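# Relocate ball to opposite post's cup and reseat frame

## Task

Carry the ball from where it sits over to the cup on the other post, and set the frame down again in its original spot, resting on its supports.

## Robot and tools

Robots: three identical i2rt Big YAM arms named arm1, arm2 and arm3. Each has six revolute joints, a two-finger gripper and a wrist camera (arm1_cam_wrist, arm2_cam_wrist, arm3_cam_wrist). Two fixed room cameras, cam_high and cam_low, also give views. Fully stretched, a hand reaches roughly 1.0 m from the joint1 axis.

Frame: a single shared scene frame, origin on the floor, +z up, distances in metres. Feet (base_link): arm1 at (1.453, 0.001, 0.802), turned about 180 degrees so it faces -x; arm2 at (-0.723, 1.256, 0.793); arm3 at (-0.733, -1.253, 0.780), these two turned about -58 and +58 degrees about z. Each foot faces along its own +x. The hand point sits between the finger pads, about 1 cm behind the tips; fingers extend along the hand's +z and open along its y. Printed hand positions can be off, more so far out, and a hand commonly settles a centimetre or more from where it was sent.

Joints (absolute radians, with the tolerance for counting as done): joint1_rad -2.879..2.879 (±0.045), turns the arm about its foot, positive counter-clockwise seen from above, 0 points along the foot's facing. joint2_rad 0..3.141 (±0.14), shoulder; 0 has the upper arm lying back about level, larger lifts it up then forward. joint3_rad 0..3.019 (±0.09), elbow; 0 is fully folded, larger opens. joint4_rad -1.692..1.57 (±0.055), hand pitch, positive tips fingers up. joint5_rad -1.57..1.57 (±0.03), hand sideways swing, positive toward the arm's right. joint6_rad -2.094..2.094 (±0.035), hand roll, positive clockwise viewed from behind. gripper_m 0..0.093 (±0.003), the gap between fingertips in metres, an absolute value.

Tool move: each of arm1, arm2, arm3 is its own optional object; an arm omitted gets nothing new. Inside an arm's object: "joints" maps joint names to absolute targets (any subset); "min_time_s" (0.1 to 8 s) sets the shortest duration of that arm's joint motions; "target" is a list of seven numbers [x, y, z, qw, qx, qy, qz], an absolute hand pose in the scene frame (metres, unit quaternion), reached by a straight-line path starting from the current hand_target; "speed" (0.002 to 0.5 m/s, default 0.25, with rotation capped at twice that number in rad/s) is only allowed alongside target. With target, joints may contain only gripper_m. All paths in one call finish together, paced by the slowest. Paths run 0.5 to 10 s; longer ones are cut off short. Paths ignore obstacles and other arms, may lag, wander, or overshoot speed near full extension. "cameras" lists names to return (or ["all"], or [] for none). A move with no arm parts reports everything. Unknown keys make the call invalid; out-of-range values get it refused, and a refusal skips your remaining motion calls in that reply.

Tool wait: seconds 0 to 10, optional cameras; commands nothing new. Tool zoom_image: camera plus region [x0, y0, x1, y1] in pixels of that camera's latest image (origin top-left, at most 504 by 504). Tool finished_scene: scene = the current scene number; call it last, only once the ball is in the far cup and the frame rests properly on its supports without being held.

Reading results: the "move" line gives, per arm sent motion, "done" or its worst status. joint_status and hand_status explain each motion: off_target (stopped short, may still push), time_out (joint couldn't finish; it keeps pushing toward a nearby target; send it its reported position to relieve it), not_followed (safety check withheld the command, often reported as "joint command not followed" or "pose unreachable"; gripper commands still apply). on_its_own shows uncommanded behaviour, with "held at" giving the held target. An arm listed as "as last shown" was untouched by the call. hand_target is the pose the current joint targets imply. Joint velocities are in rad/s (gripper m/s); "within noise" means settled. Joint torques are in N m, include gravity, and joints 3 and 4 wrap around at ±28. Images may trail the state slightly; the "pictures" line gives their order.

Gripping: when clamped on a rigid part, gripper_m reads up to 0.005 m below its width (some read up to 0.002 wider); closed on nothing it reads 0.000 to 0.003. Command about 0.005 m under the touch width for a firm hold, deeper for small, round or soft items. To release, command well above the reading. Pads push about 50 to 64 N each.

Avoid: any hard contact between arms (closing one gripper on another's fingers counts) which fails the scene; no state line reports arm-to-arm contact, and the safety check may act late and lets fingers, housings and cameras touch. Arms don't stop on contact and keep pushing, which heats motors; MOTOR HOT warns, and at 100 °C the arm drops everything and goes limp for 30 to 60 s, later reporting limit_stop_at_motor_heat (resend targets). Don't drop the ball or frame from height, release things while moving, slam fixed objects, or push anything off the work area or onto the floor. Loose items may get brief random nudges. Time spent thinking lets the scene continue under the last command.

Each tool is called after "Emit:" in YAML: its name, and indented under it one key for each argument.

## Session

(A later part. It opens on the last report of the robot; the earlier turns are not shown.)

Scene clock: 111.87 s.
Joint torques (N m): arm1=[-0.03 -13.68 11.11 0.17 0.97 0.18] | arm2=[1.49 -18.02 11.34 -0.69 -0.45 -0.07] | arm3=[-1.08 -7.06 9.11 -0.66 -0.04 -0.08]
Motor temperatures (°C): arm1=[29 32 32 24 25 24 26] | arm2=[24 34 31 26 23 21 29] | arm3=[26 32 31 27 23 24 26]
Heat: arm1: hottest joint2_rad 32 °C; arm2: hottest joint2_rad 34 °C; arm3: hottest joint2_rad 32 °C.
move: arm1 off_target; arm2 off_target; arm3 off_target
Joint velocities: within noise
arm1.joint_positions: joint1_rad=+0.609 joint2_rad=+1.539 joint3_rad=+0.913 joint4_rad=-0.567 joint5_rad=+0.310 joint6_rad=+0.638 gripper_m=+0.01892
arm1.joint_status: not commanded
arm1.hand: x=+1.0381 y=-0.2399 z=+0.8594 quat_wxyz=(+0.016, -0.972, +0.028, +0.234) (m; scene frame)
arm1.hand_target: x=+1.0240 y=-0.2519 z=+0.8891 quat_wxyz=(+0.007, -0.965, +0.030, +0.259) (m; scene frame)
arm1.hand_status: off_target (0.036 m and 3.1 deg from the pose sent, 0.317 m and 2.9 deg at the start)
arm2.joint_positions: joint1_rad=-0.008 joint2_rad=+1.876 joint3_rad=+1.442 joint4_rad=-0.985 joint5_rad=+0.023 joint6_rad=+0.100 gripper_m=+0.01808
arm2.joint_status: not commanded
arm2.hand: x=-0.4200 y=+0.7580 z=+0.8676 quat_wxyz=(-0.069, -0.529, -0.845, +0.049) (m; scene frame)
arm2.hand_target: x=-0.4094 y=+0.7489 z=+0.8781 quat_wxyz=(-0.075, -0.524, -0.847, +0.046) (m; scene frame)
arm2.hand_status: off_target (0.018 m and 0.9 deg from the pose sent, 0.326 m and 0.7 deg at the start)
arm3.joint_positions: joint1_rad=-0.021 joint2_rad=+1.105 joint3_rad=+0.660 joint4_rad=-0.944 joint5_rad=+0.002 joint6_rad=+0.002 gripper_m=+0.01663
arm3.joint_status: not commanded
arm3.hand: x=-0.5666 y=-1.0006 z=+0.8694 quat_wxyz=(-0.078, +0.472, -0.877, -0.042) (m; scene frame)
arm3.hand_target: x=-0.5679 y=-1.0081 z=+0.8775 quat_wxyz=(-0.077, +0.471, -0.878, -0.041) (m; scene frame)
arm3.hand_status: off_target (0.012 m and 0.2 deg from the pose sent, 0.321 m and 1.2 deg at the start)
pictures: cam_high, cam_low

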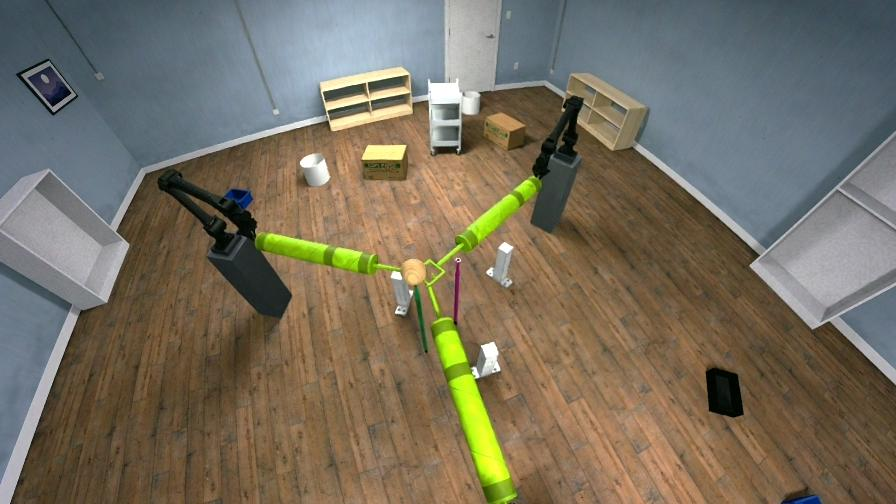

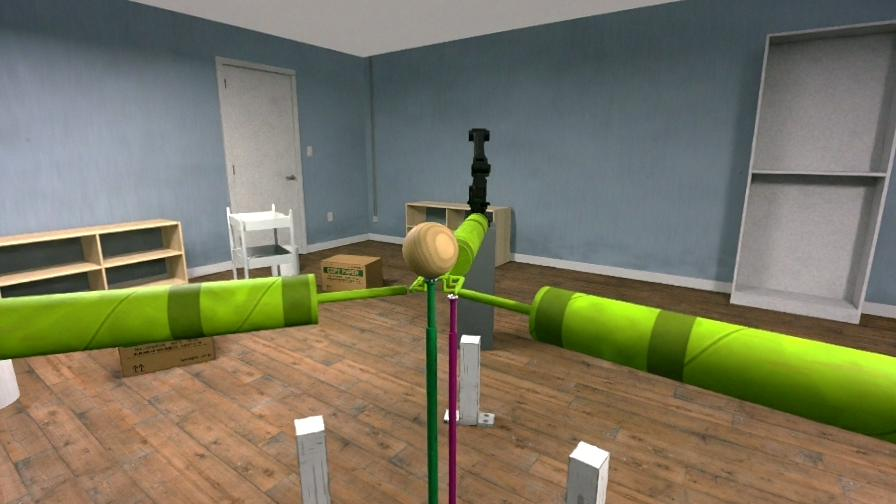

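Emit:
move:
  arm1: {"target":[1.0605,-0.321,0.897,-0.0079,0.9654,-0.0295,-0.2587],"speed":0.1}
  arm2: {"target":[-0.3715,0.680,0.876,0.0741,0.5242,0.8471,-0.0459],"speed":0.1}
  arm3: {"target":[-0.5305,-1.077,0.871,0.0768,-0.4715,0.8776,0.0413],"speed":0.1}
  cameras: ["cam_high","cam_low"]

Emit:
zoom_image:
  camera: "cam_low"
  region: [395, 240, 475, 320]

Emit:
zoom_image:
  camera: "cam_high"
  region: [385, 250, 445, 310]

Scene clock: 133.30 s.
Joint torques (N m): arm1=[-0.09 -13.68 11.7 0.16 1.17 0.18] | arm2=[1.9 -21.13 12.23 -0.59 -0.39 -0.03] | arm3=[-1.55 -5.83 9.17 -0.61 0.06 -0.11]
Motor temperatures (°C): arm1=[29 32 38 24 27 24 26] | arm2=[24 37 38 26 23 21 29] | arm3=[26 31 35 27 23 24 26]
Heat: arm1: hottest joint3_rad 38 °C; arm2: hottest joint3_rad 38 °C; arm3: hottest joint3_rad 35 °C.
move: arm1 off_target; arm2 off_target; arm3 off_target
Joint velocities: within noise
arm1.joint_positions: joint1_rad=+0.785 joint2_rad=+1.569 joint3_rad=+0.982 joint4_rad=-0.669 joint5_rad=+0.374 joint6_rad=+0.812 gripper_m=+0.01892
arm1.joint_status: not commanded
arm1.hand: x=+1.0758 y=-0.3050 z=+0.8678 quat_wxyz=(+0.019, -0.972, +0.027, +0.234) (m; scene frame)
arm1.hand_target: x=+1.0616 y=-0.3200 z=+0.8973 quat_wxyz=(+0.007, -0.965, +0.030, +0.259) (m; scene frame)
arm1.hand_status: off_target (0.037 m and 3.2 deg from the pose sent, 0.092 m and 3.1 deg at the start)
arm2.joint_positions: joint1_rad=-0.020 joint2_rad=+2.073 joint3_rad=+1.745 joint4_rad=-1.099 joint5_rad=+0.020 joint6_rad=+0.090 gripper_m=+0.01808
arm2.joint_status: not commanded
arm2.hand: x=-0.3858 y=+0.6894 z=+0.8647 quat_wxyz=(-0.066, -0.529, -0.845, +0.046) (m; scene frame)
arm2.hand_target: x=-0.3720 y=+0.6807 z=+0.8762 quat_wxyz=(-0.075, -0.524, -0.847, +0.046) (m; scene frame)
arm2.hand_status: off_target (0.021 m and 1.1 deg from the pose sent, 0.092 m and 0.9 deg at the start)
arm3.joint_positions: joint1_rad=-0.311 joint2_rad=+1.030 joint3_rad=+0.595 joint4_rad=-0.961 joint5_rad=-0.054 joint6_rad=-0.287 gripper_m=+0.01663
arm3.joint_status: not commanded
arm3.hand: x=-0.5288 y=-1.0690 z=+0.8637 quat_wxyz=(-0.078, +0.474, -0.876, -0.044) (m; scene frame)
arm3.hand_target: x=-0.5305 y=-1.0767 z=+0.8704 quat_wxyz=(-0.077, +0.471, -0.878, -0.041) (m; scene frame)
arm3.hand_status: off_target (0.011 m and 0.5 deg from the pose sent, 0.084 m and 0.2 deg at the start)
pictures: cam_high, cam_low

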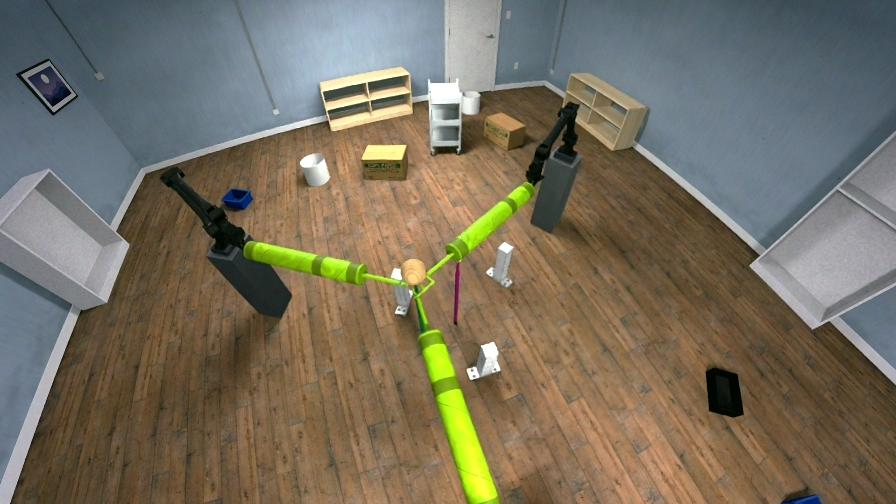

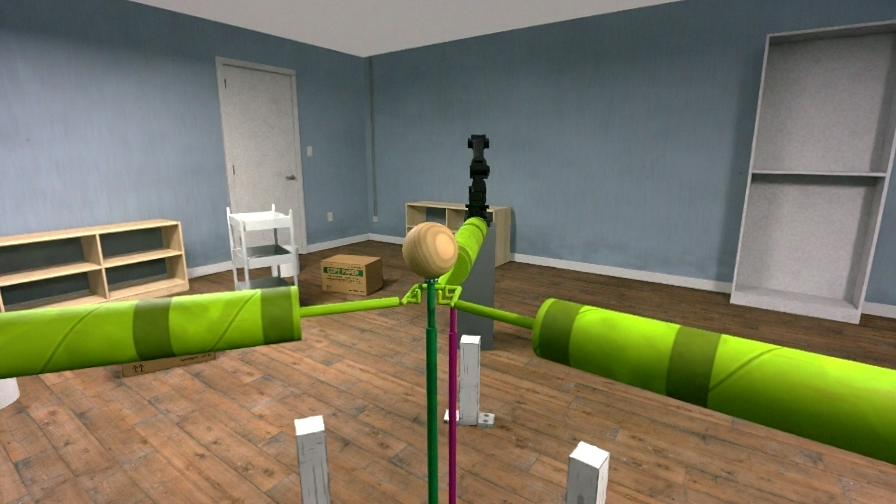

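Scaled by 6.300 from the camera's 896x504 image, which has a finer 1280x720 frame.

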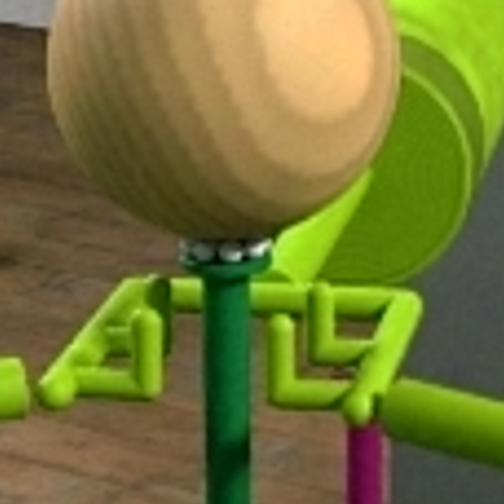

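Scaled by 8.400 from the camera's 896x504 image, which has a finer 1280x720 frame.

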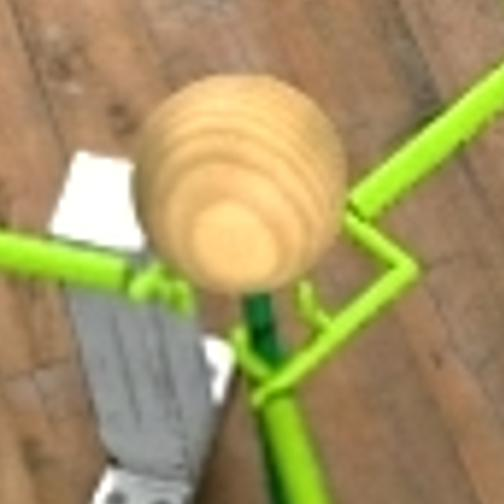

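Emit:
move:
  arm1: {"target":[1.069,-0.330,0.897,-0.0079,0.9654,-0.0295,-0.2587],"speed":0.08}
  arm2: {"target":[-0.363,0.671,0.876,0.0741,0.5242,0.8471,-0.0459],"speed":0.08}
  arm3: {"target":[-0.522,-1.086,0.871,0.0768,-0.4715,0.8776,0.0413],"speed":0.08}
  cameras: ["cam_high","cam_low"]

Emit:
zoom_image:
  camera: "cam_low"
  region: [395, 240, 475, 320]

Emit:
zoom_image:
  camera: "cam_high"
  region: [385, 250, 445, 310]

Scene clock: 147.33 s.
Joint torques (N m): arm1=[0.09 -13.68 11.63 0.09 1.18 0.2] | arm2=[2.26 -21.66 12.36 -0.54 -0.37 0.01] | arm3=[-1.61 -5.48 9.4 -0.55 0.05 -0.09]
Motor temperatures (°C): arm1=[29 34 38 24 28 24 26] | arm2=[24 38 41 26 23 21 29] | arm3=[26 30 34 27 23 24 27]
Heat: arm1: hottest joint3_rad 38 °C; arm2: hottest joint3_rad 41 °C; arm3: hottest joint3_rad 34 °C.
move: arm1 off_target; arm2 off_target; arm3 done
Joint velocities: within noise
arm1.joint_positions: joint1_rad=+0.812 joint2_rad=+1.573 joint3_rad=+0.988 joint4_rad=-0.681 joint5_rad=+0.384 joint6_rad=+0.838 gripper_m=+0.01892
arm1.joint_status: not commanded
arm1.hand: x=+1.0830 y=-0.3135 z=+0.8680 quat_wxyz=(+0.020, -0.972, +0.026, +0.234) (m; scene frame)
arm1.hand_target: x=+1.0701 y=-0.3292 z=+0.8971 quat_wxyz=(+0.007, -0.965, +0.030, +0.259) (m; scene frame)
arm1.hand_status: off_target (0.036 m and 3.2 deg from the pose sent, 0.039 m and 3.2 deg at the start)
arm2.joint_positions: joint1_rad=-0.020 joint2_rad=+2.107 joint3_rad=+1.799 joint4_rad=-1.123 joint5_rad=+0.020 joint6_rad=+0.089 gripper_m=+0.01808
arm2.joint_status: not commanded
arm2.hand: x=-0.3799 y=+0.6795 z=+0.8638 quat_wxyz=(-0.064, -0.529, -0.845, +0.045) (m; scene frame)
arm2.hand_target: x=-0.3635 y=+0.6720 z=+0.8762 quat_wxyz=(-0.075, -0.524, -0.847, +0.046) (m; scene frame)
arm2.hand_status: off_target (0.023 m and 1.3 deg from the pose sent, 0.031 m and 1.2 deg at the start)
arm3.joint_positions: joint1_rad=-0.362 joint2_rad=+1.030 joint3_rad=+0.595 joint4_rad=-0.964 joint5_rad=-0.063 joint6_rad=-0.339 gripper_m=+0.01663
arm3.joint_status: not commanded
arm3.hand: x=-0.5212 y=-1.0789 z=+0.8637 quat_wxyz=(-0.078, +0.475, -0.875, -0.043) (m; scene frame)
arm3.hand_target: x=-0.5220 y=-1.0857 z=+0.8705 quat_wxyz=(-0.077, +0.472, -0.878, -0.041) (m; scene frame)
arm3.hand_status: done (0.010 m and 0.6 deg from the pose sent, 0.020 m and 0.5 deg at the start)
pictures: cam_high, cam_low

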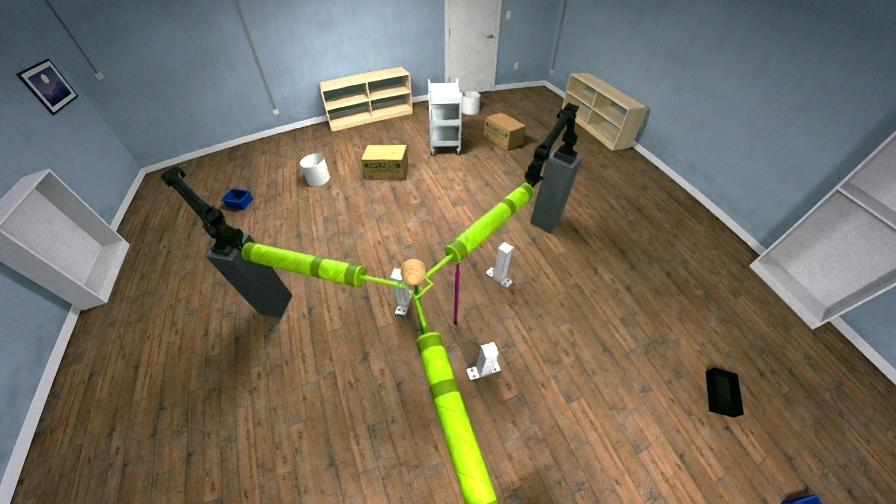

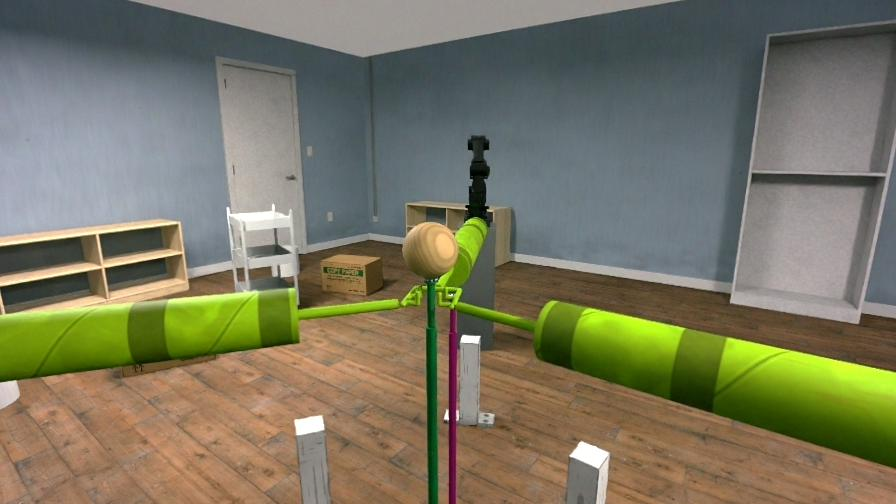

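Scaled by 6.300 from the camera's 896x504 image, which has a finer 1280x720 frame.

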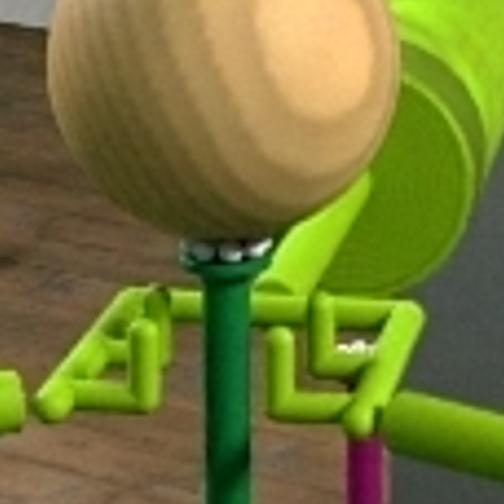

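Scaled by 8.400 from the camera's 896x504 image, which has a finer 1280x720 frame.

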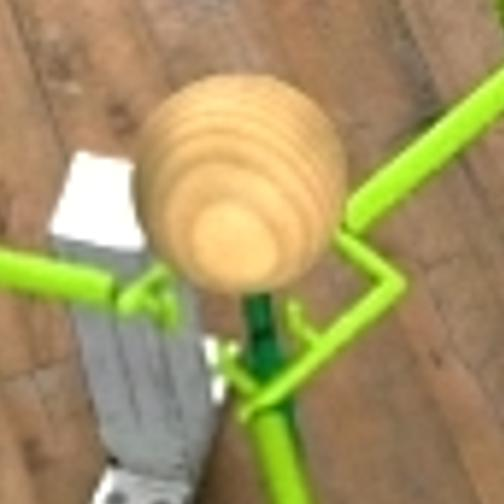

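Emit:
move:
  arm1: {"target":[1.062,-0.318,0.897,-0.0079,0.9654,-0.0295,-0.2587],"speed":0.08}
  arm2: {"target":[-0.370,0.683,0.876,0.0741,0.5242,0.8471,-0.0459],"speed":0.08}
  arm3: {"target":[-0.529,-1.074,0.871,0.0768,-0.4715,0.8776,0.0413],"speed":0.08}
  cameras: ["cam_high","cam_low"]

Emit:
zoom_image:
  camera: "cam_low"
  region: [395, 240, 475, 320]

Emit:
zoom_image:
  camera: "cam_high"
  region: [385, 250, 445, 310]

Scene clock: 164.53 s.
Joint torques (N m): arm1=[-2.14 -14.62 10.55 0.57 0.88 -0.06] | arm2=[2.32 -24.18 8.27 0.16 -0.25 0.01] | arm3=[0.97 -5.13 9.66 -0.34 -0.2 0.24]
Motor temperatures (°C): arm1=[29 33 38 24 28 24 27] | arm2=[24 37 47 26 23 21 29] | arm3=[26 30 34 27 23 24 27]
Heat: arm1: hottest joint3_rad 38 °C; arm2: hottest joint3_rad 47 °C; arm3: hottest joint3_rad 34 °C.
move: arm1 off_target; arm2 off_target; arm3 done
Joint velocities: within noise
arm1.joint_positions: joint1_rad=+0.808 joint2_rad=+1.573 joint3_rad=+0.988 joint4_rad=-0.678 joint5_rad=+0.383 joint6_rad=+0.836 gripper_m=+0.01892
arm1.joint_status: not commanded
arm1.hand: x=+1.0817 y=-0.3128 z=+0.8682 quat_wxyz=(+0.019, -0.971, +0.027, +0.235) (m; scene frame)
arm1.hand_target: x=+1.0630 y=-0.3172 z=+0.8970 quat_wxyz=(+0.008, -0.965, +0.030, +0.259) (m; scene frame)
arm1.hand_status: off_target (0.035 m and 3.1 deg from the pose sent, 0.036 m and 3.2 deg at the start)
arm2.joint_positions: joint1_rad=-0.020 joint2_rad=+2.107 joint3_rad=+1.799 joint4_rad=-1.123 joint5_rad=+0.017 joint6_rad=+0.089 gripper_m=+0.01808
arm2.joint_status: not commanded
arm2.hand: x=-0.3794 y=+0.6798 z=+0.8638 quat_wxyz=(-0.065, -0.529, -0.845, +0.044) (m; scene frame)
arm2.hand_target: x=-0.3701 y=+0.6831 z=+0.8760 quat_wxyz=(-0.074, -0.524, -0.847, +0.046) (m; scene frame)
arm2.hand_status: off_target (0.016 m and 1.2 deg from the pose sent, 0.016 m and 1.3 deg at the start)
arm3.joint_positions: joint1_rad=-0.336 joint2_rad=+1.030 joint3_rad=+0.595 joint4_rad=-0.965 joint5_rad=-0.048 joint6_rad=-0.311 gripper_m=+0.01663
arm3.joint_status: not commanded
arm3.hand: x=-0.5243 y=-1.0756 z=+0.8635 quat_wxyz=(-0.078, +0.473, -0.877, -0.038) (m; scene frame)
arm3.hand_target: x=-0.5288 y=-1.0741 z=+0.8706 quat_wxyz=(-0.077, +0.472, -0.878, -0.041) (m; scene frame)
arm3.hand_status: done (0.009 m and 0.4 deg from the pose sent, 0.012 m and 0.5 deg at the start)
pictures: cam_high, cam_low

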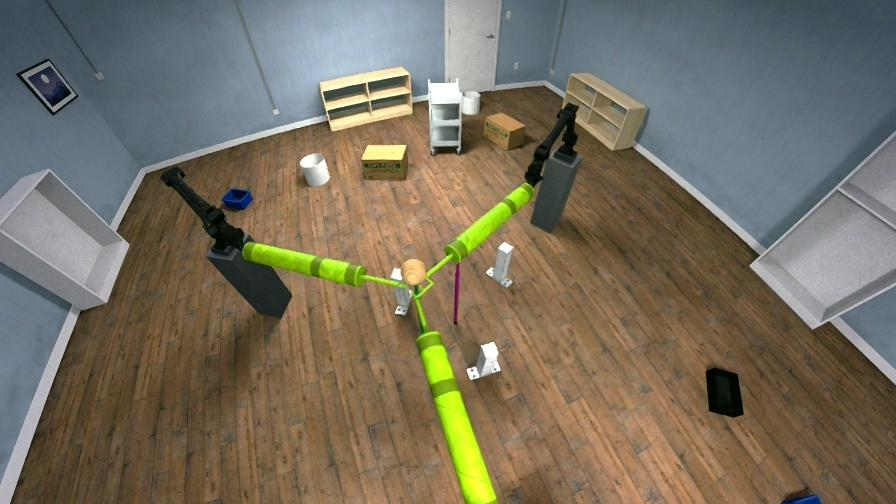

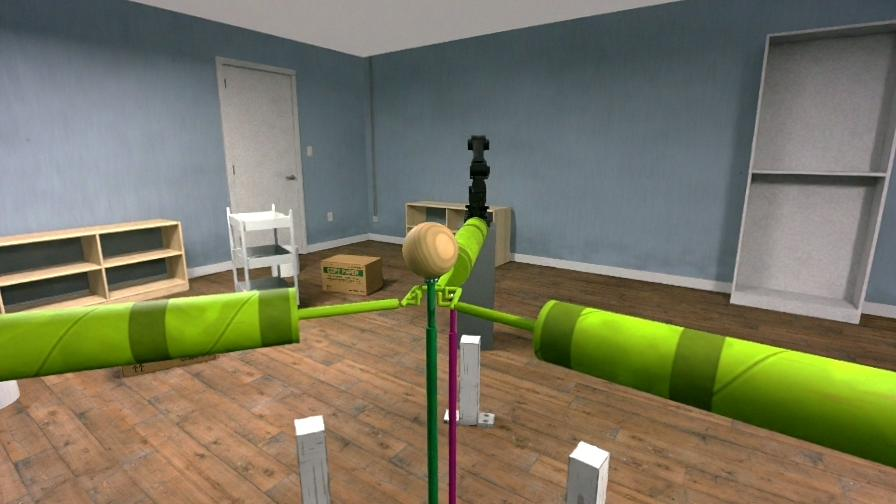

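Scaled by 6.300 from the camera's 896x504 image, which has a finer 1280x720 frame.

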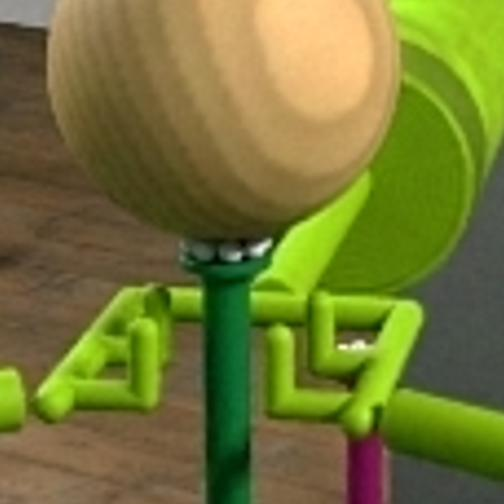

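Scaled by 8.400 from the camera's 896x504 image, which has a finer 1280x720 frame.

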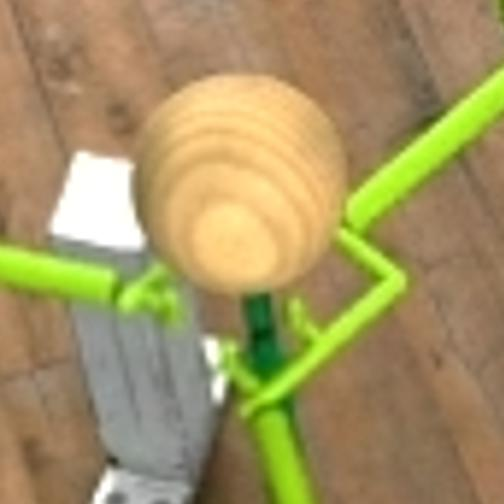

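Emit:
move:
  arm1: {"target":[1.054,-0.299,0.897,-0.0079,0.9654,-0.0295,-0.2587],"speed":0.08}
  arm2: {"target":[-0.379,0.701,0.876,0.0741,0.5242,0.8471,-0.0459],"speed":0.08}
  arm3: {"target":[-0.536,-1.058,0.871,0.0768,-0.4715,0.8776,0.0413],"speed":0.08}
  cameras: ["cam_high","cam_low"]

Emit:
zoom_image:
  camera: "cam_low"
  region: [395, 240, 475, 320]

Emit:
zoom_image:
  camera: "cam_high"
  region: [385, 250, 445, 310]

Scene clock: 174.40 s.
Joint torques (N m): arm1=[-2.32 -16.09 8.57 1.01 0.9 -0.1] | arm2=[2.55 -26.29 7.1 0.17 -0.36 0.05] | arm3=[0.32 -3.96 10.47 0.02 0.08 0.13]
Motor temperatures (°C): arm1=[29 33 38 24 28 24 27] | arm2=[24 37 46 26 23 21 29] | arm3=[26 29 35 27 23 24 27]
Heat: arm1: hottest joint3_rad 38 °C; arm2: hottest joint3_rad 46 °C; arm3: hottest joint3_rad 35 °C.
move: arm1 off_target; arm2 off_target; arm3 done
Joint velocities: within noise
arm1.joint_positions: joint1_rad=+0.767 joint2_rad=+1.573 joint3_rad=+0.988 joint4_rad=-0.666 joint5_rad=+0.366 joint6_rad=+0.796 gripper_m=+0.01892
arm1.joint_status: not commanded
arm1.hand: x=+1.0687 y=-0.3012 z=+0.8680 quat_wxyz=(+0.019, -0.972, +0.028, +0.233) (m; scene frame)
arm1.hand_target: x=+1.0546 y=-0.2986 z=+0.8965 quat_wxyz=(+0.009, -0.965, +0.030, +0.259) (m; scene frame)
arm1.hand_status: off_target (0.033 m and 3.3 deg from the pose sent, 0.042 m and 3.1 deg at the start)
arm2.joint_positions: joint1_rad=-0.020 joint2_rad=+2.087 joint3_rad=+1.724 joint4_rad=-1.090 joint5_rad=+0.020 joint6_rad=+0.089 gripper_m=+0.01808
arm2.joint_status: not commanded
arm2.hand: x=-0.3890 y=+0.6947 z=+0.8481 quat_wxyz=(-0.055, -0.529, -0.846, +0.040) (m; scene frame)
arm2.hand_target: x=-0.3792 y=+0.7009 z=+0.8754 quat_wxyz=(-0.074, -0.524, -0.847, +0.046) (m; scene frame)
arm2.hand_status: off_target (0.030 m and 2.4 deg from the pose sent, 0.025 m and 1.2 deg at the start)
arm3.joint_positions: joint1_rad=-0.259 joint2_rad=+1.030 joint3_rad=+0.595 joint4_rad=-0.965 joint5_rad=-0.042 joint6_rad=-0.236 gripper_m=+0.01663
arm3.joint_status: not commanded
arm3.hand: x=-0.5378 y=-1.0611 z=+0.8635 quat_wxyz=(-0.075, +0.474, -0.876, -0.041) (m; scene frame)
arm3.hand_target: x=-0.5361 y=-1.0581 z=+0.8708 quat_wxyz=(-0.077, +0.471, -0.878, -0.041) (m; scene frame)
arm3.hand_status: done (0.008 m and 0.4 deg from the pose sent, 0.022 m and 0.4 deg at the start)
pictures: cam_high, cam_low

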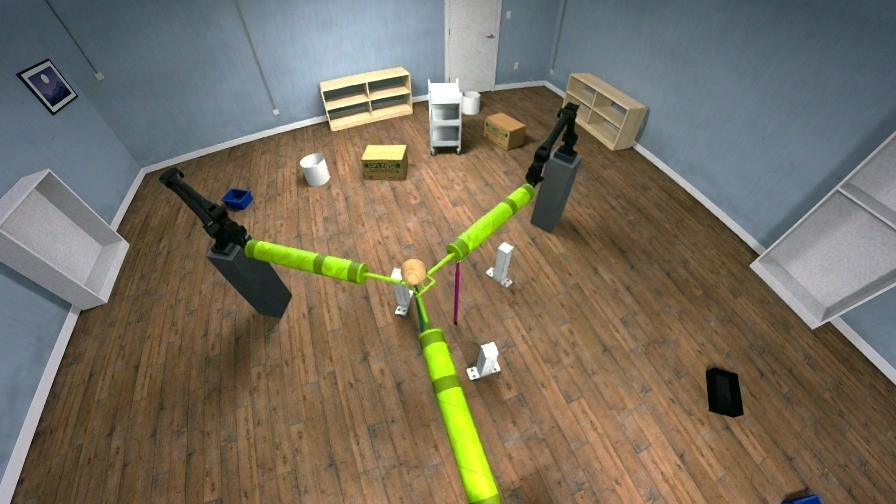

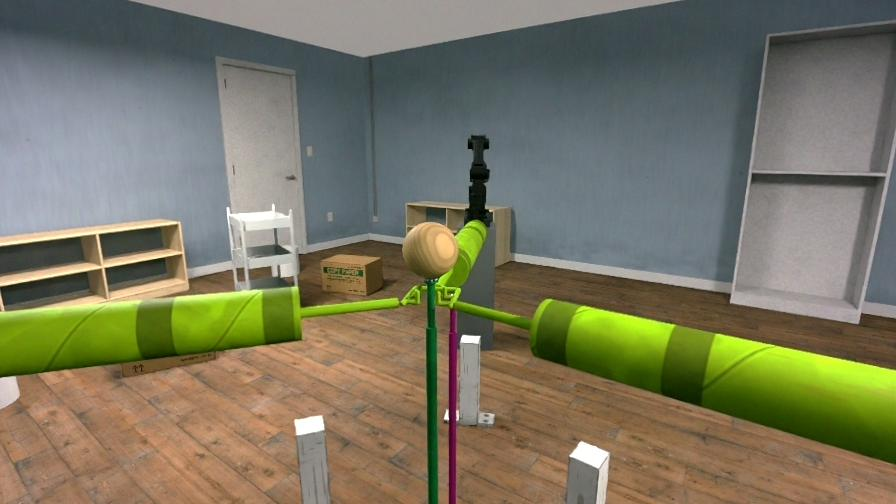

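Scaled by 6.300 from the camera's 896x504 image, which has a finer 1280x720 frame.

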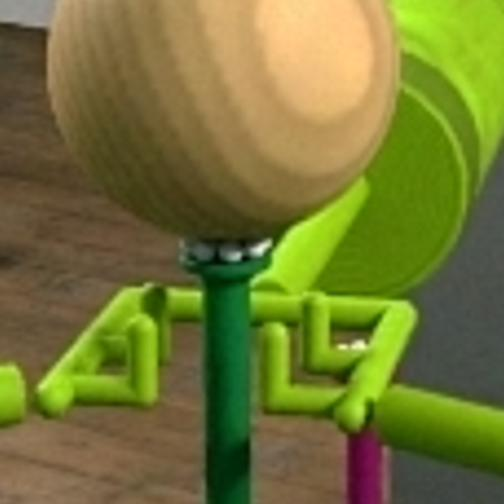

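Scaled by 8.400 from the camera's 896x504 image, which has a finer 1280x720 frame.

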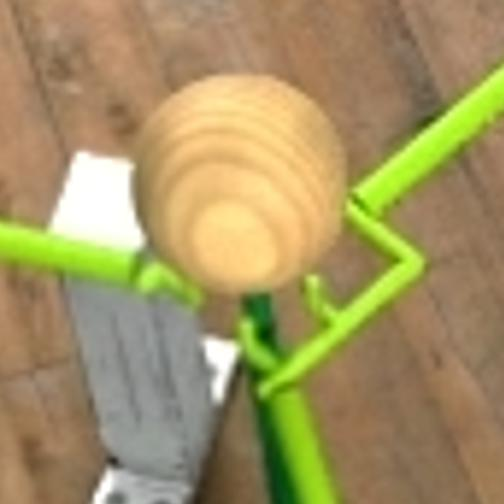

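Emit:
move:
  arm1: {"target":[1.056,-0.301,0.961,-0.0079,0.9654,-0.0295,-0.2587],"speed":0.06}
  arm2: {"target":[-0.377,0.699,0.950,0.0741,0.5242,0.8471,-0.0459],"speed":0.06}
  arm3: {"target":[-0.534,-1.060,0.935,0.0768,-0.4715,0.8776,0.0413],"speed":0.06}
  cameras: ["cam_high","cam_low"]

Emit:
zoom_image:
  camera: "cam_low"
  region: [385, 190, 475, 290]

Emit:
zoom_image:
  camera: "cam_high"
  region: [385, 240, 445, 300]

Scene clock: 190.13 s.
Joint torques (N m): arm1=[-1.26 -15.97 12.3 -0.34 0.9 0.05] | arm2=[2.73 -26.52 11.92 -1.21 -0.44 0.05] | arm3=[-0.56 -6.12 13.01 -1.63 0.23 0.02]
Motor temperatures (°C): arm1=[29 34 38 24 28 24 27] | arm2=[24 44 42 26 23 21 29] | arm3=[26 29 36 27 23 24 27]
Heat: arm1: hottest joint3_rad 38 °C; arm2: hottest joint2_rad 44 °C; arm3: hottest joint3_rad 36 °C.
move: arm1 off_target; arm2 off_target; arm3 off_target
Joint velocities: within noise
arm1.joint_positions: joint1_rad=+0.760 joint2_rad=+1.497 joint3_rad=+1.044 joint4_rad=-0.810 joint5_rad=+0.368 joint6_rad=+0.787 gripper_m=+0.01892
arm1.joint_status: not commanded
arm1.hand: x=+1.0708 y=-0.2942 z=+0.9152 quat_wxyz=(+0.025, -0.973, +0.026, +0.229) (m; scene frame)
arm1.hand_target: x=+1.0574 y=-0.2999 z=+0.9602 quat_wxyz=(+0.008, -0.965, +0.030, +0.259) (m; scene frame)
arm1.hand_status: off_target (0.049 m and 4.1 deg from the pose sent, 0.094 m and 3.3 deg at the start)
arm2.joint_positions: joint1_rad=-0.021 joint2_rad=+2.049 joint3_rad=+1.787 joint4_rad=-1.218 joint5_rad=+0.022 joint6_rad=+0.089 gripper_m=+0.01808
arm2.joint_status: not commanded
arm2.hand: x=-0.3934 y=+0.7006 z=+0.8929 quat_wxyz=(-0.042, -0.530, -0.846, +0.035) (m; scene frame)
arm2.hand_target: x=-0.3784 y=+0.7007 z=+0.9488 quat_wxyz=(-0.075, -0.524, -0.847, +0.046) (m; scene frame)
arm2.hand_status: off_target (0.059 m and 4.0 deg from the pose sent, 0.103 m and 2.4 deg at the start)
arm3.joint_positions: joint1_rad=-0.259 joint2_rad=+0.993 joint3_rad=+0.702 joint4_rad=-1.123 joint5_rad=-0.047 joint6_rad=-0.236 gripper_m=+0.01663
arm3.joint_status: not commanded
arm3.hand: x=-0.5360 y=-1.0582 z=+0.9089 quat_wxyz=(-0.068, +0.474, -0.877, -0.042) (m; scene frame)
arm3.hand_target: x=-0.5340 y=-1.0597 z=+0.9336 quat_wxyz=(-0.077, +0.471, -0.878, -0.041) (m; scene frame)
arm3.hand_status: off_target (0.026 m and 1.1 deg from the pose sent, 0.072 m and 0.4 deg at the start)
pictures: cam_high, cam_low

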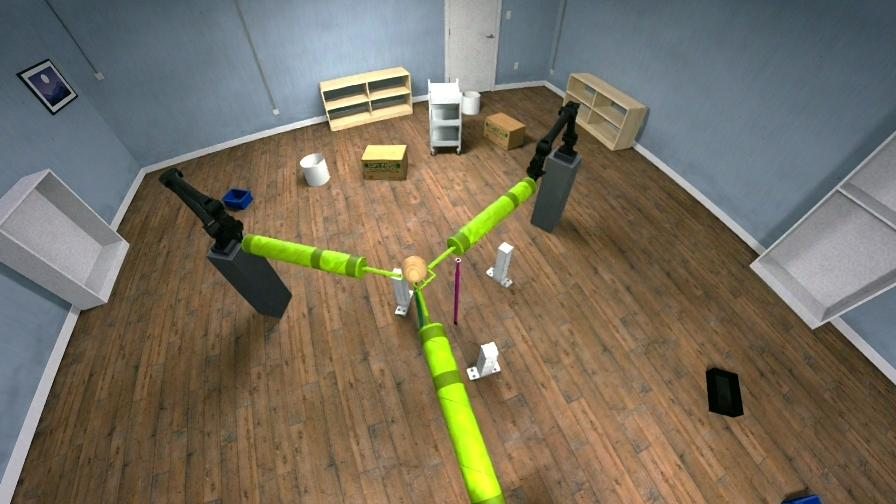

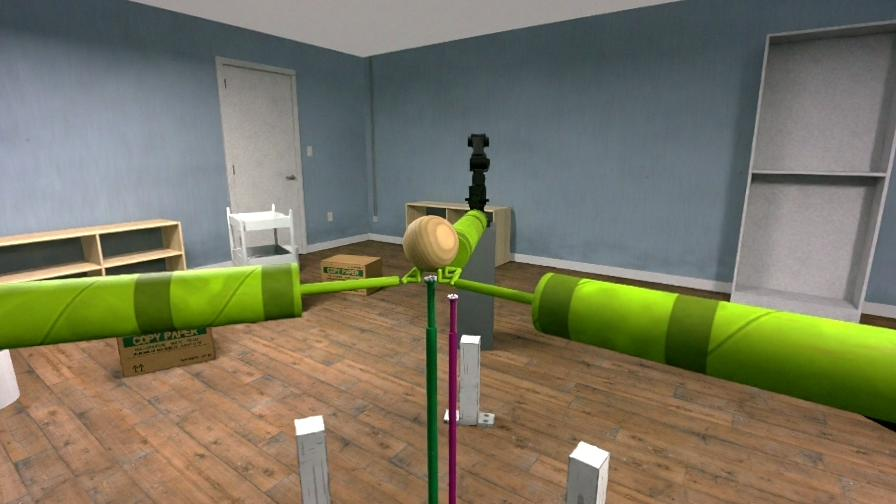

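Scaled by 5.040 from the camera's 896x504 image, which has a finer 1280x720 frame.

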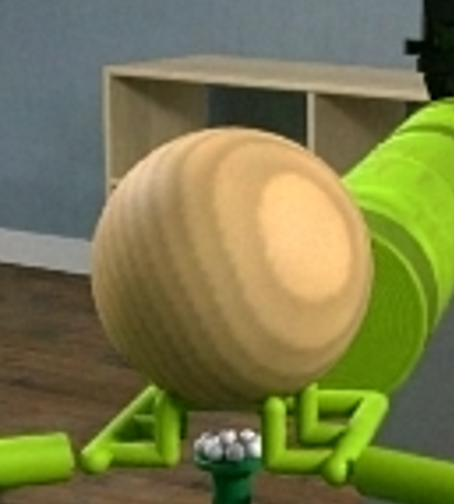

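Scaled by 8.400 from the camera's 896x504 image, which has a finer 1280x720 frame.

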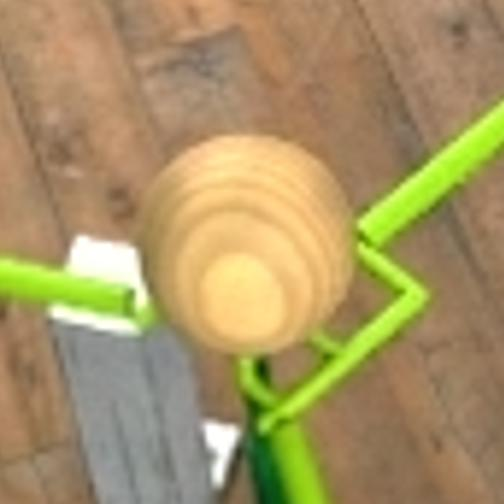

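Emit:
move:
  arm1: {"target":[1.056,-0.301,0.989,-0.0079,0.9654,-0.0295,-0.2587],"speed":0.08}
  arm2: {"target":[-0.377,0.699,1.0,0.0741,0.5242,0.8471,-0.0459],"speed":0.08}
  arm3: {"target":[-0.534,-1.060,0.967,0.0768,-0.4715,0.8776,0.0413],"speed":0.08}
  cameras: ["cam_high","cam_low"]

Emit:
zoom_image:
  camera: "cam_low"
  region: [385, 190, 475, 290]

Scene clock: 197.63 s.
Joint torques (N m): arm1=[-1.2 -15.91 12.85 -0.23 0.87 0.06] | arm2=[2.67 -26.46 12.86 -1.07 -0.45 0.05] | arm3=[-0.56 -6.24 13.71 -1.51 0.23 0.02]
Motor temperatures (°C): arm1=[29 33 39 24 28 24 27] | arm2=[25 47 44 26 23 21 30] | arm3=[26 29 37 27 23 24 27]
Heat: arm1: hottest joint3_rad 39 °C; arm2: hottest joint2_rad 47 °C; arm3: hottest joint3_rad 37 °C.
move: arm1 off_target; arm2 off_target; arm3 off_target
Joint velocities: within noise
arm1.joint_positions: joint1_rad=+0.760 joint2_rad=+1.473 joint3_rad=+1.091 joint4_rad=-0.887 joint5_rad=+0.369 joint6_rad=+0.787 gripper_m=+0.01892
arm1.joint_status: not commanded
arm1.hand: x=+1.0700 y=-0.2946 z=+0.9406 quat_wxyz=(+0.028, -0.973, +0.025, +0.228) (m; scene frame)
arm1.hand_target: x=+1.0576 y=-0.2997 z=+0.9882 quat_wxyz=(+0.008, -0.965, +0.030, +0.259) (m; scene frame)
arm1.hand_status: off_target (0.051 m and 4.4 deg from the pose sent, 0.075 m and 4.1 deg at the start)
arm2.joint_positions: joint1_rad=-0.021 joint2_rad=+2.034 joint3_rad=+1.884 joint4_rad=-1.348 joint5_rad=+0.022 joint6_rad=+0.089 gripper_m=+0.01808
arm2.joint_status: not commanded
arm2.hand: x=-0.3942 y=+0.7011 z=+0.9383 quat_wxyz=(-0.034, -0.530, -0.846, +0.031) (m; scene frame)
arm2.hand_target: x=-0.3790 y=+0.7015 z=+0.9987 quat_wxyz=(-0.075, -0.524, -0.847, +0.046) (m; scene frame)
arm2.hand_status: off_target (0.064 m and 4.9 deg from the pose sent, 0.108 m and 4.0 deg at the start)
arm3.joint_positions: joint1_rad=-0.259 joint2_rad=+0.977 joint3_rad=+0.770 joint4_rad=-1.217 joint5_rad=-0.047 joint6_rad=-0.236 gripper_m=+0.01663
arm3.joint_status: not commanded
arm3.hand: x=-0.5363 y=-1.0584 z=+0.9370 quat_wxyz=(-0.062, +0.474, -0.877, -0.041) (m; scene frame)
arm3.hand_target: x=-0.5342 y=-1.0599 z=+0.9653 quat_wxyz=(-0.077, +0.471, -0.878, -0.041) (m; scene frame)
arm3.hand_status: off_target (0.030 m and 1.7 deg from the pose sent, 0.058 m and 1.1 deg at the start)
pictures: cam_high, cam_low

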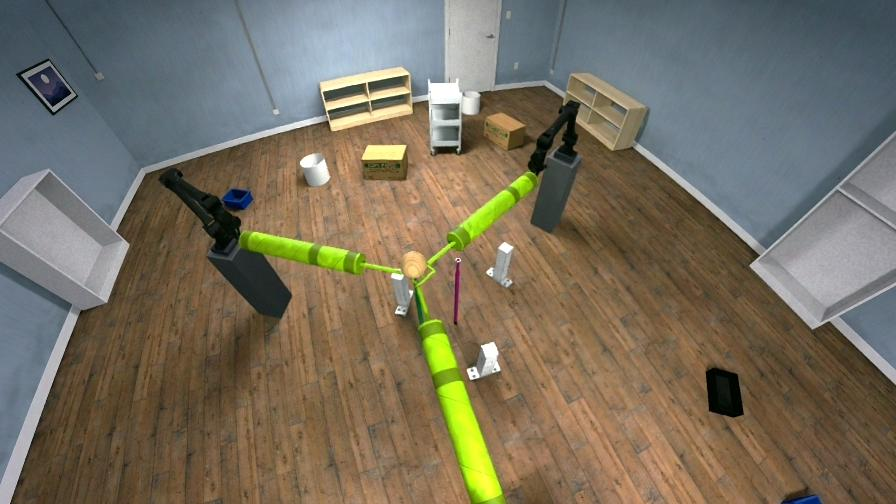

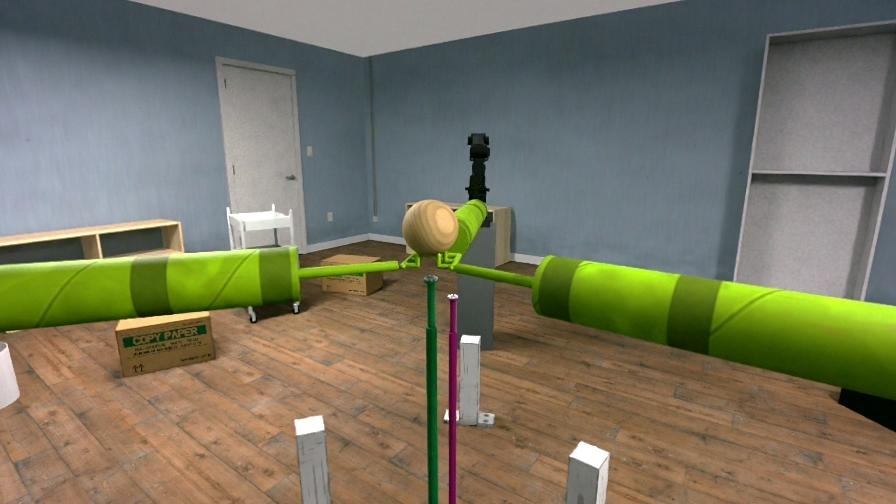

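Scaled by 5.040 from the camera's 896x504 image, which has a finer 1280x720 frame.

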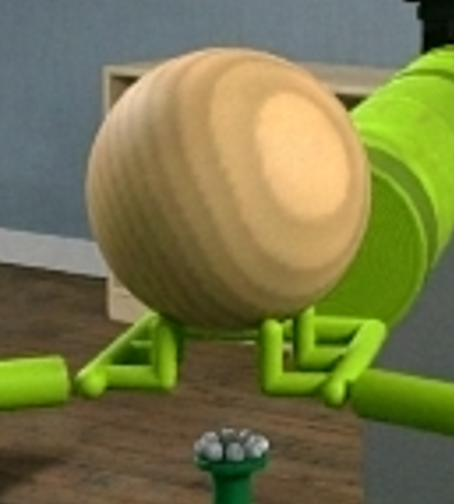

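Emit:
move:
  arm1: {"target":[0.996,-0.180,0.985,-0.0079,0.9654,-0.0295,-0.2587],"speed":0.12}
  arm2: {"target":[-0.440,0.820,0.985,0.0741,0.5242,0.8471,-0.0459],"speed":0.12}
  arm3: {"target":[-0.595,-0.940,0.972,0.0768,-0.4715,0.8776,0.0413],"speed":0.12}

Emit:
move:
  arm1: {"target":[0.928,-0.044,0.80,-0.0079,0.9654,-0.0295,-0.2587],"speed":0.12}
  arm2: {"target":[-0.515,0.956,0.795,0.0741,0.5242,0.8471,-0.0459],"speed":0.12}
  arm3: {"target":[-0.664,-0.804,0.80,0.0768,-0.4715,0.8776,0.0413],"speed":0.12}
  cameras: ["cam_high","cam_low"]

Emit:
zoom_image:
  camera: "cam_low"
  region: [405, 220, 505, 340]

Emit:
zoom_image:
  camera: "cam_high"
  region: [420, 220, 500, 300]

Scene clock: 228.70 s.
Joint torques (N m): arm1=[-2.43 -15.15 9.46 1.36 0.26 -0.02] | arm2=[4.25 -20.89 7.69 0.27 -0.42 0.22] | arm3=[0.79 -6.12 13.85 -0.36 0.28 0.19]
Motor temperatures (°C): arm1=[28 34 46 24 28 24 27] | arm2=[25 46 51 26 23 21 30] | arm3=[26 29 42 27 23 24 27]
Heat: arm1: hottest joint3_rad 46 °C; arm2: hottest joint3_rad 51 °C; arm3: hottest joint3_rad 42 °C.
move: arm1 off_target; arm2 off_target; arm3 off_target
Joint velocities: within noise
arm1.joint_positions: joint1_rad=+0.456 joint2_rad=+1.411 joint3_rad=+1.053 joint4_rad=-0.809 joint5_rad=+0.251 joint6_rad=+0.489 gripper_m=+0.01892
arm1.joint_status: not commanded
arm1.hand: x=+1.0044 y=-0.1866 z=+0.9532 quat_wxyz=(+0.020, -0.973, +0.026, +0.228) (m; scene frame)
arm1.hand_target: x=+0.9966 y=-0.1798 z=+0.9844 quat_wxyz=(+0.009, -0.965, +0.030, +0.259) (m; scene frame)
arm1.hand_status: off_target (0.034 m and 3.9 deg from the pose sent, 0.143 m and 4.3 deg at the start)
arm2.joint_positions: joint1_rad=-0.018 joint2_rad=+1.679 joint3_rad=+1.424 joint4_rad=-1.212 joint5_rad=+0.024 joint6_rad=+0.093 gripper_m=+0.01808
arm2.joint_status: not commanded
arm2.hand: x=-0.4559 y=+0.8068 z=+0.9579 quat_wxyz=(-0.047, -0.530, -0.846, +0.038) (m; scene frame)
arm2.hand_target: x=-0.4407 y=+0.8200 z=+0.9841 quat_wxyz=(-0.074, -0.524, -0.847, +0.045) (m; scene frame)
arm2.hand_status: off_target (0.034 m and 3.3 deg from the pose sent, 0.136 m and 4.9 deg at the start)
arm3.joint_positions: joint1_rad=+0.153 joint2_rad=+1.134 joint3_rad=+0.903 joint4_rad=-1.198 joint5_rad=+0.029 joint6_rad=+0.170 gripper_m=+0.01663
arm3.joint_status: not commanded
arm3.hand: x=-0.5973 y=-0.9515 z=+0.9479 quat_wxyz=(-0.063, +0.475, -0.877, -0.032) (m; scene frame)
arm3.hand_target: x=-0.5953 y=-0.9406 z=+0.9717 quat_wxyz=(-0.077, +0.472, -0.877, -0.042) (m; scene frame)
arm3.hand_status: off_target (0.027 m and 2.0 deg from the pose sent, 0.137 m and 1.7 deg at the start)
pictures: none

Scene clock: 231.40 s.
Joint torques (N m): arm1=[-1.44 -15.38 6.57 1.76 -0.31 0.17] | arm2=[3.08 -13.98 4.38 0.06 -0.33 0.15] | arm3=[1.14 -10.99 9.88 -0.03 0.28 0.23]
Motor temperatures (°C): arm1=[28 34 45 24 28 24 27] | arm2=[25 46 50 26 23 21 30] | arm3=[26 29 42 27 23 24 27]
Heat: arm1: hottest joint3_rad 45 °C; arm2: hottest joint3_rad 50 °C; arm3: hottest joint3_rad 42 °C.
move: arm1 off_target; arm2 off_target; arm3 off_target
Joint velocities: within noise
arm1.joint_positions: joint1_rad=+0.091 joint2_rad=+1.729 joint3_rad=+0.882 joint4_rad=-0.237 joint5_rad=+0.090 joint6_rad=+0.155 gripper_m=+0.01892
arm1.joint_status: not commanded
arm1.hand: x=+0.9374 y=-0.0449 z=+0.7844 quat_wxyz=(+0.015, -0.971, +0.027, +0.239) (m; scene frame)
arm1.hand_target: x=+0.9281 y=-0.0440 z=+0.8001 quat_wxyz=(+0.008, -0.965, +0.029, +0.259) (m; scene frame)
arm1.hand_status: off_target (0.018 m and 2.5 deg from the pose sent, 0.223 m and 3.9 deg at the start)
arm2.joint_positions: joint1_rad=+0.034 joint2_rad=+1.532 joint3_rad=+0.715 joint4_rad=-0.613 joint5_rad=+0.029 joint6_rad=+0.138 gripper_m=+0.01808
arm2.joint_status: not commanded
arm2.hand: x=-0.5192 y=+0.9458 z=+0.7867 quat_wxyz=(-0.065, -0.527, -0.846, +0.047) (m; scene frame)
arm2.hand_target: x=-0.5151 y=+0.9557 z=+0.7943 quat_wxyz=(-0.074, -0.524, -0.847, +0.046) (m; scene frame)
arm2.hand_status: off_target (0.014 m and 1.1 deg from the pose sent, 0.229 m and 3.3 deg at the start)
arm3.joint_positions: joint1_rad=+0.424 joint2_rad=+1.641 joint3_rad=+0.939 joint4_rad=-0.721 joint5_rad=+0.077 joint6_rad=+0.439 gripper_m=+0.01663
arm3.joint_status: not commanded
arm3.hand: x=-0.6597 y=-0.8148 z=+0.7899 quat_wxyz=(-0.073, +0.474, -0.877, -0.036) (m; scene frame)
arm3.hand_target: x=-0.6639 y=-0.8042 z=+0.8000 quat_wxyz=(-0.077, +0.471, -0.878, -0.042) (m; scene frame)
arm3.hand_status: off_target (0.015 m and 0.8 deg from the pose sent, 0.219 m and 2.0 deg at the start)
pictures: cam_high, cam_low

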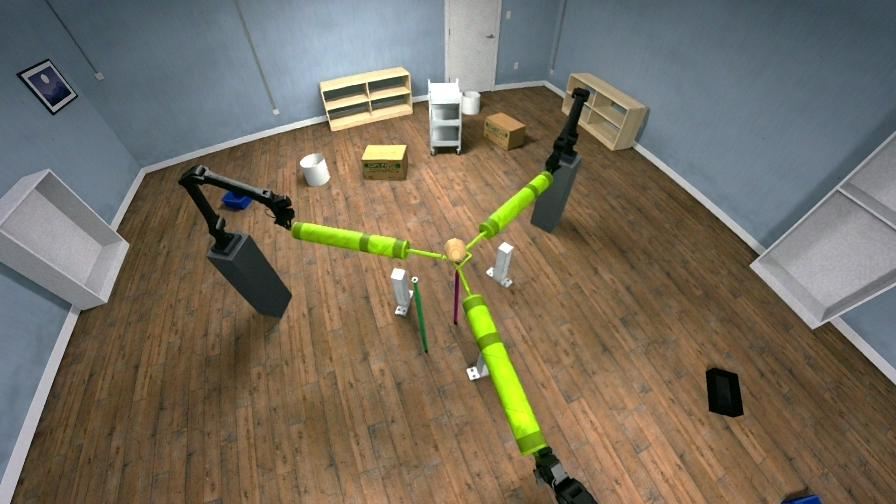

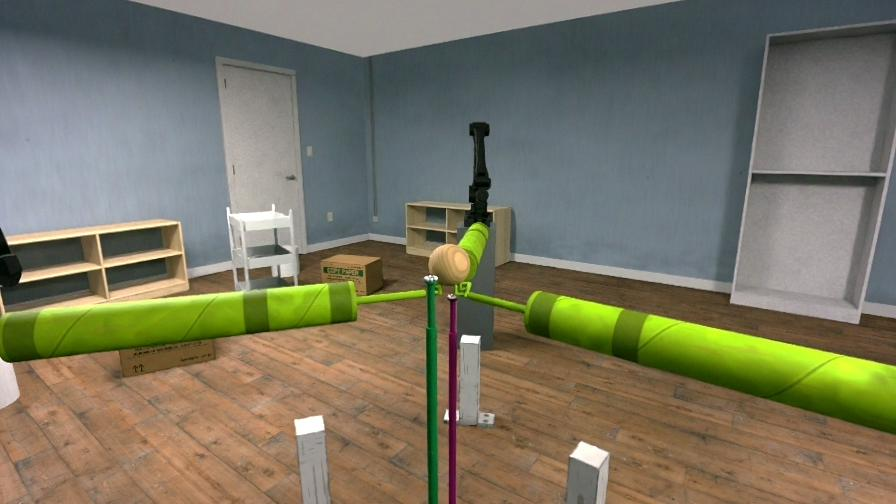

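Scaled by 4.200 from the camera's 896x504 image, which has a finer 1280x720 frame.

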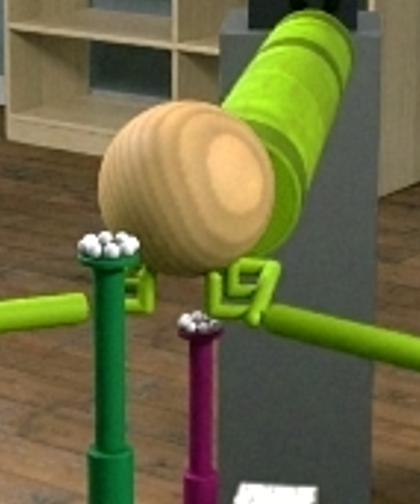

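Scaled by 6.300 from the camera's 896x504 image, which has a finer 1280x720 frame.

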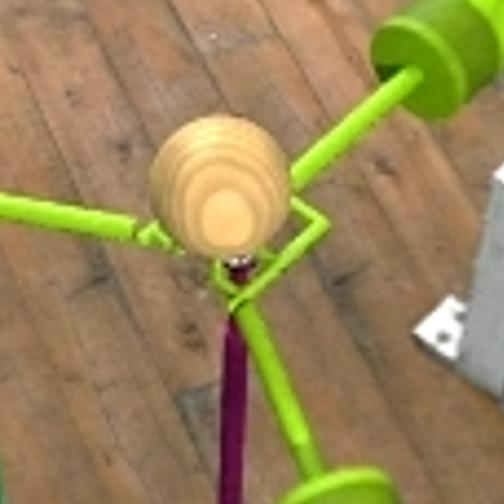

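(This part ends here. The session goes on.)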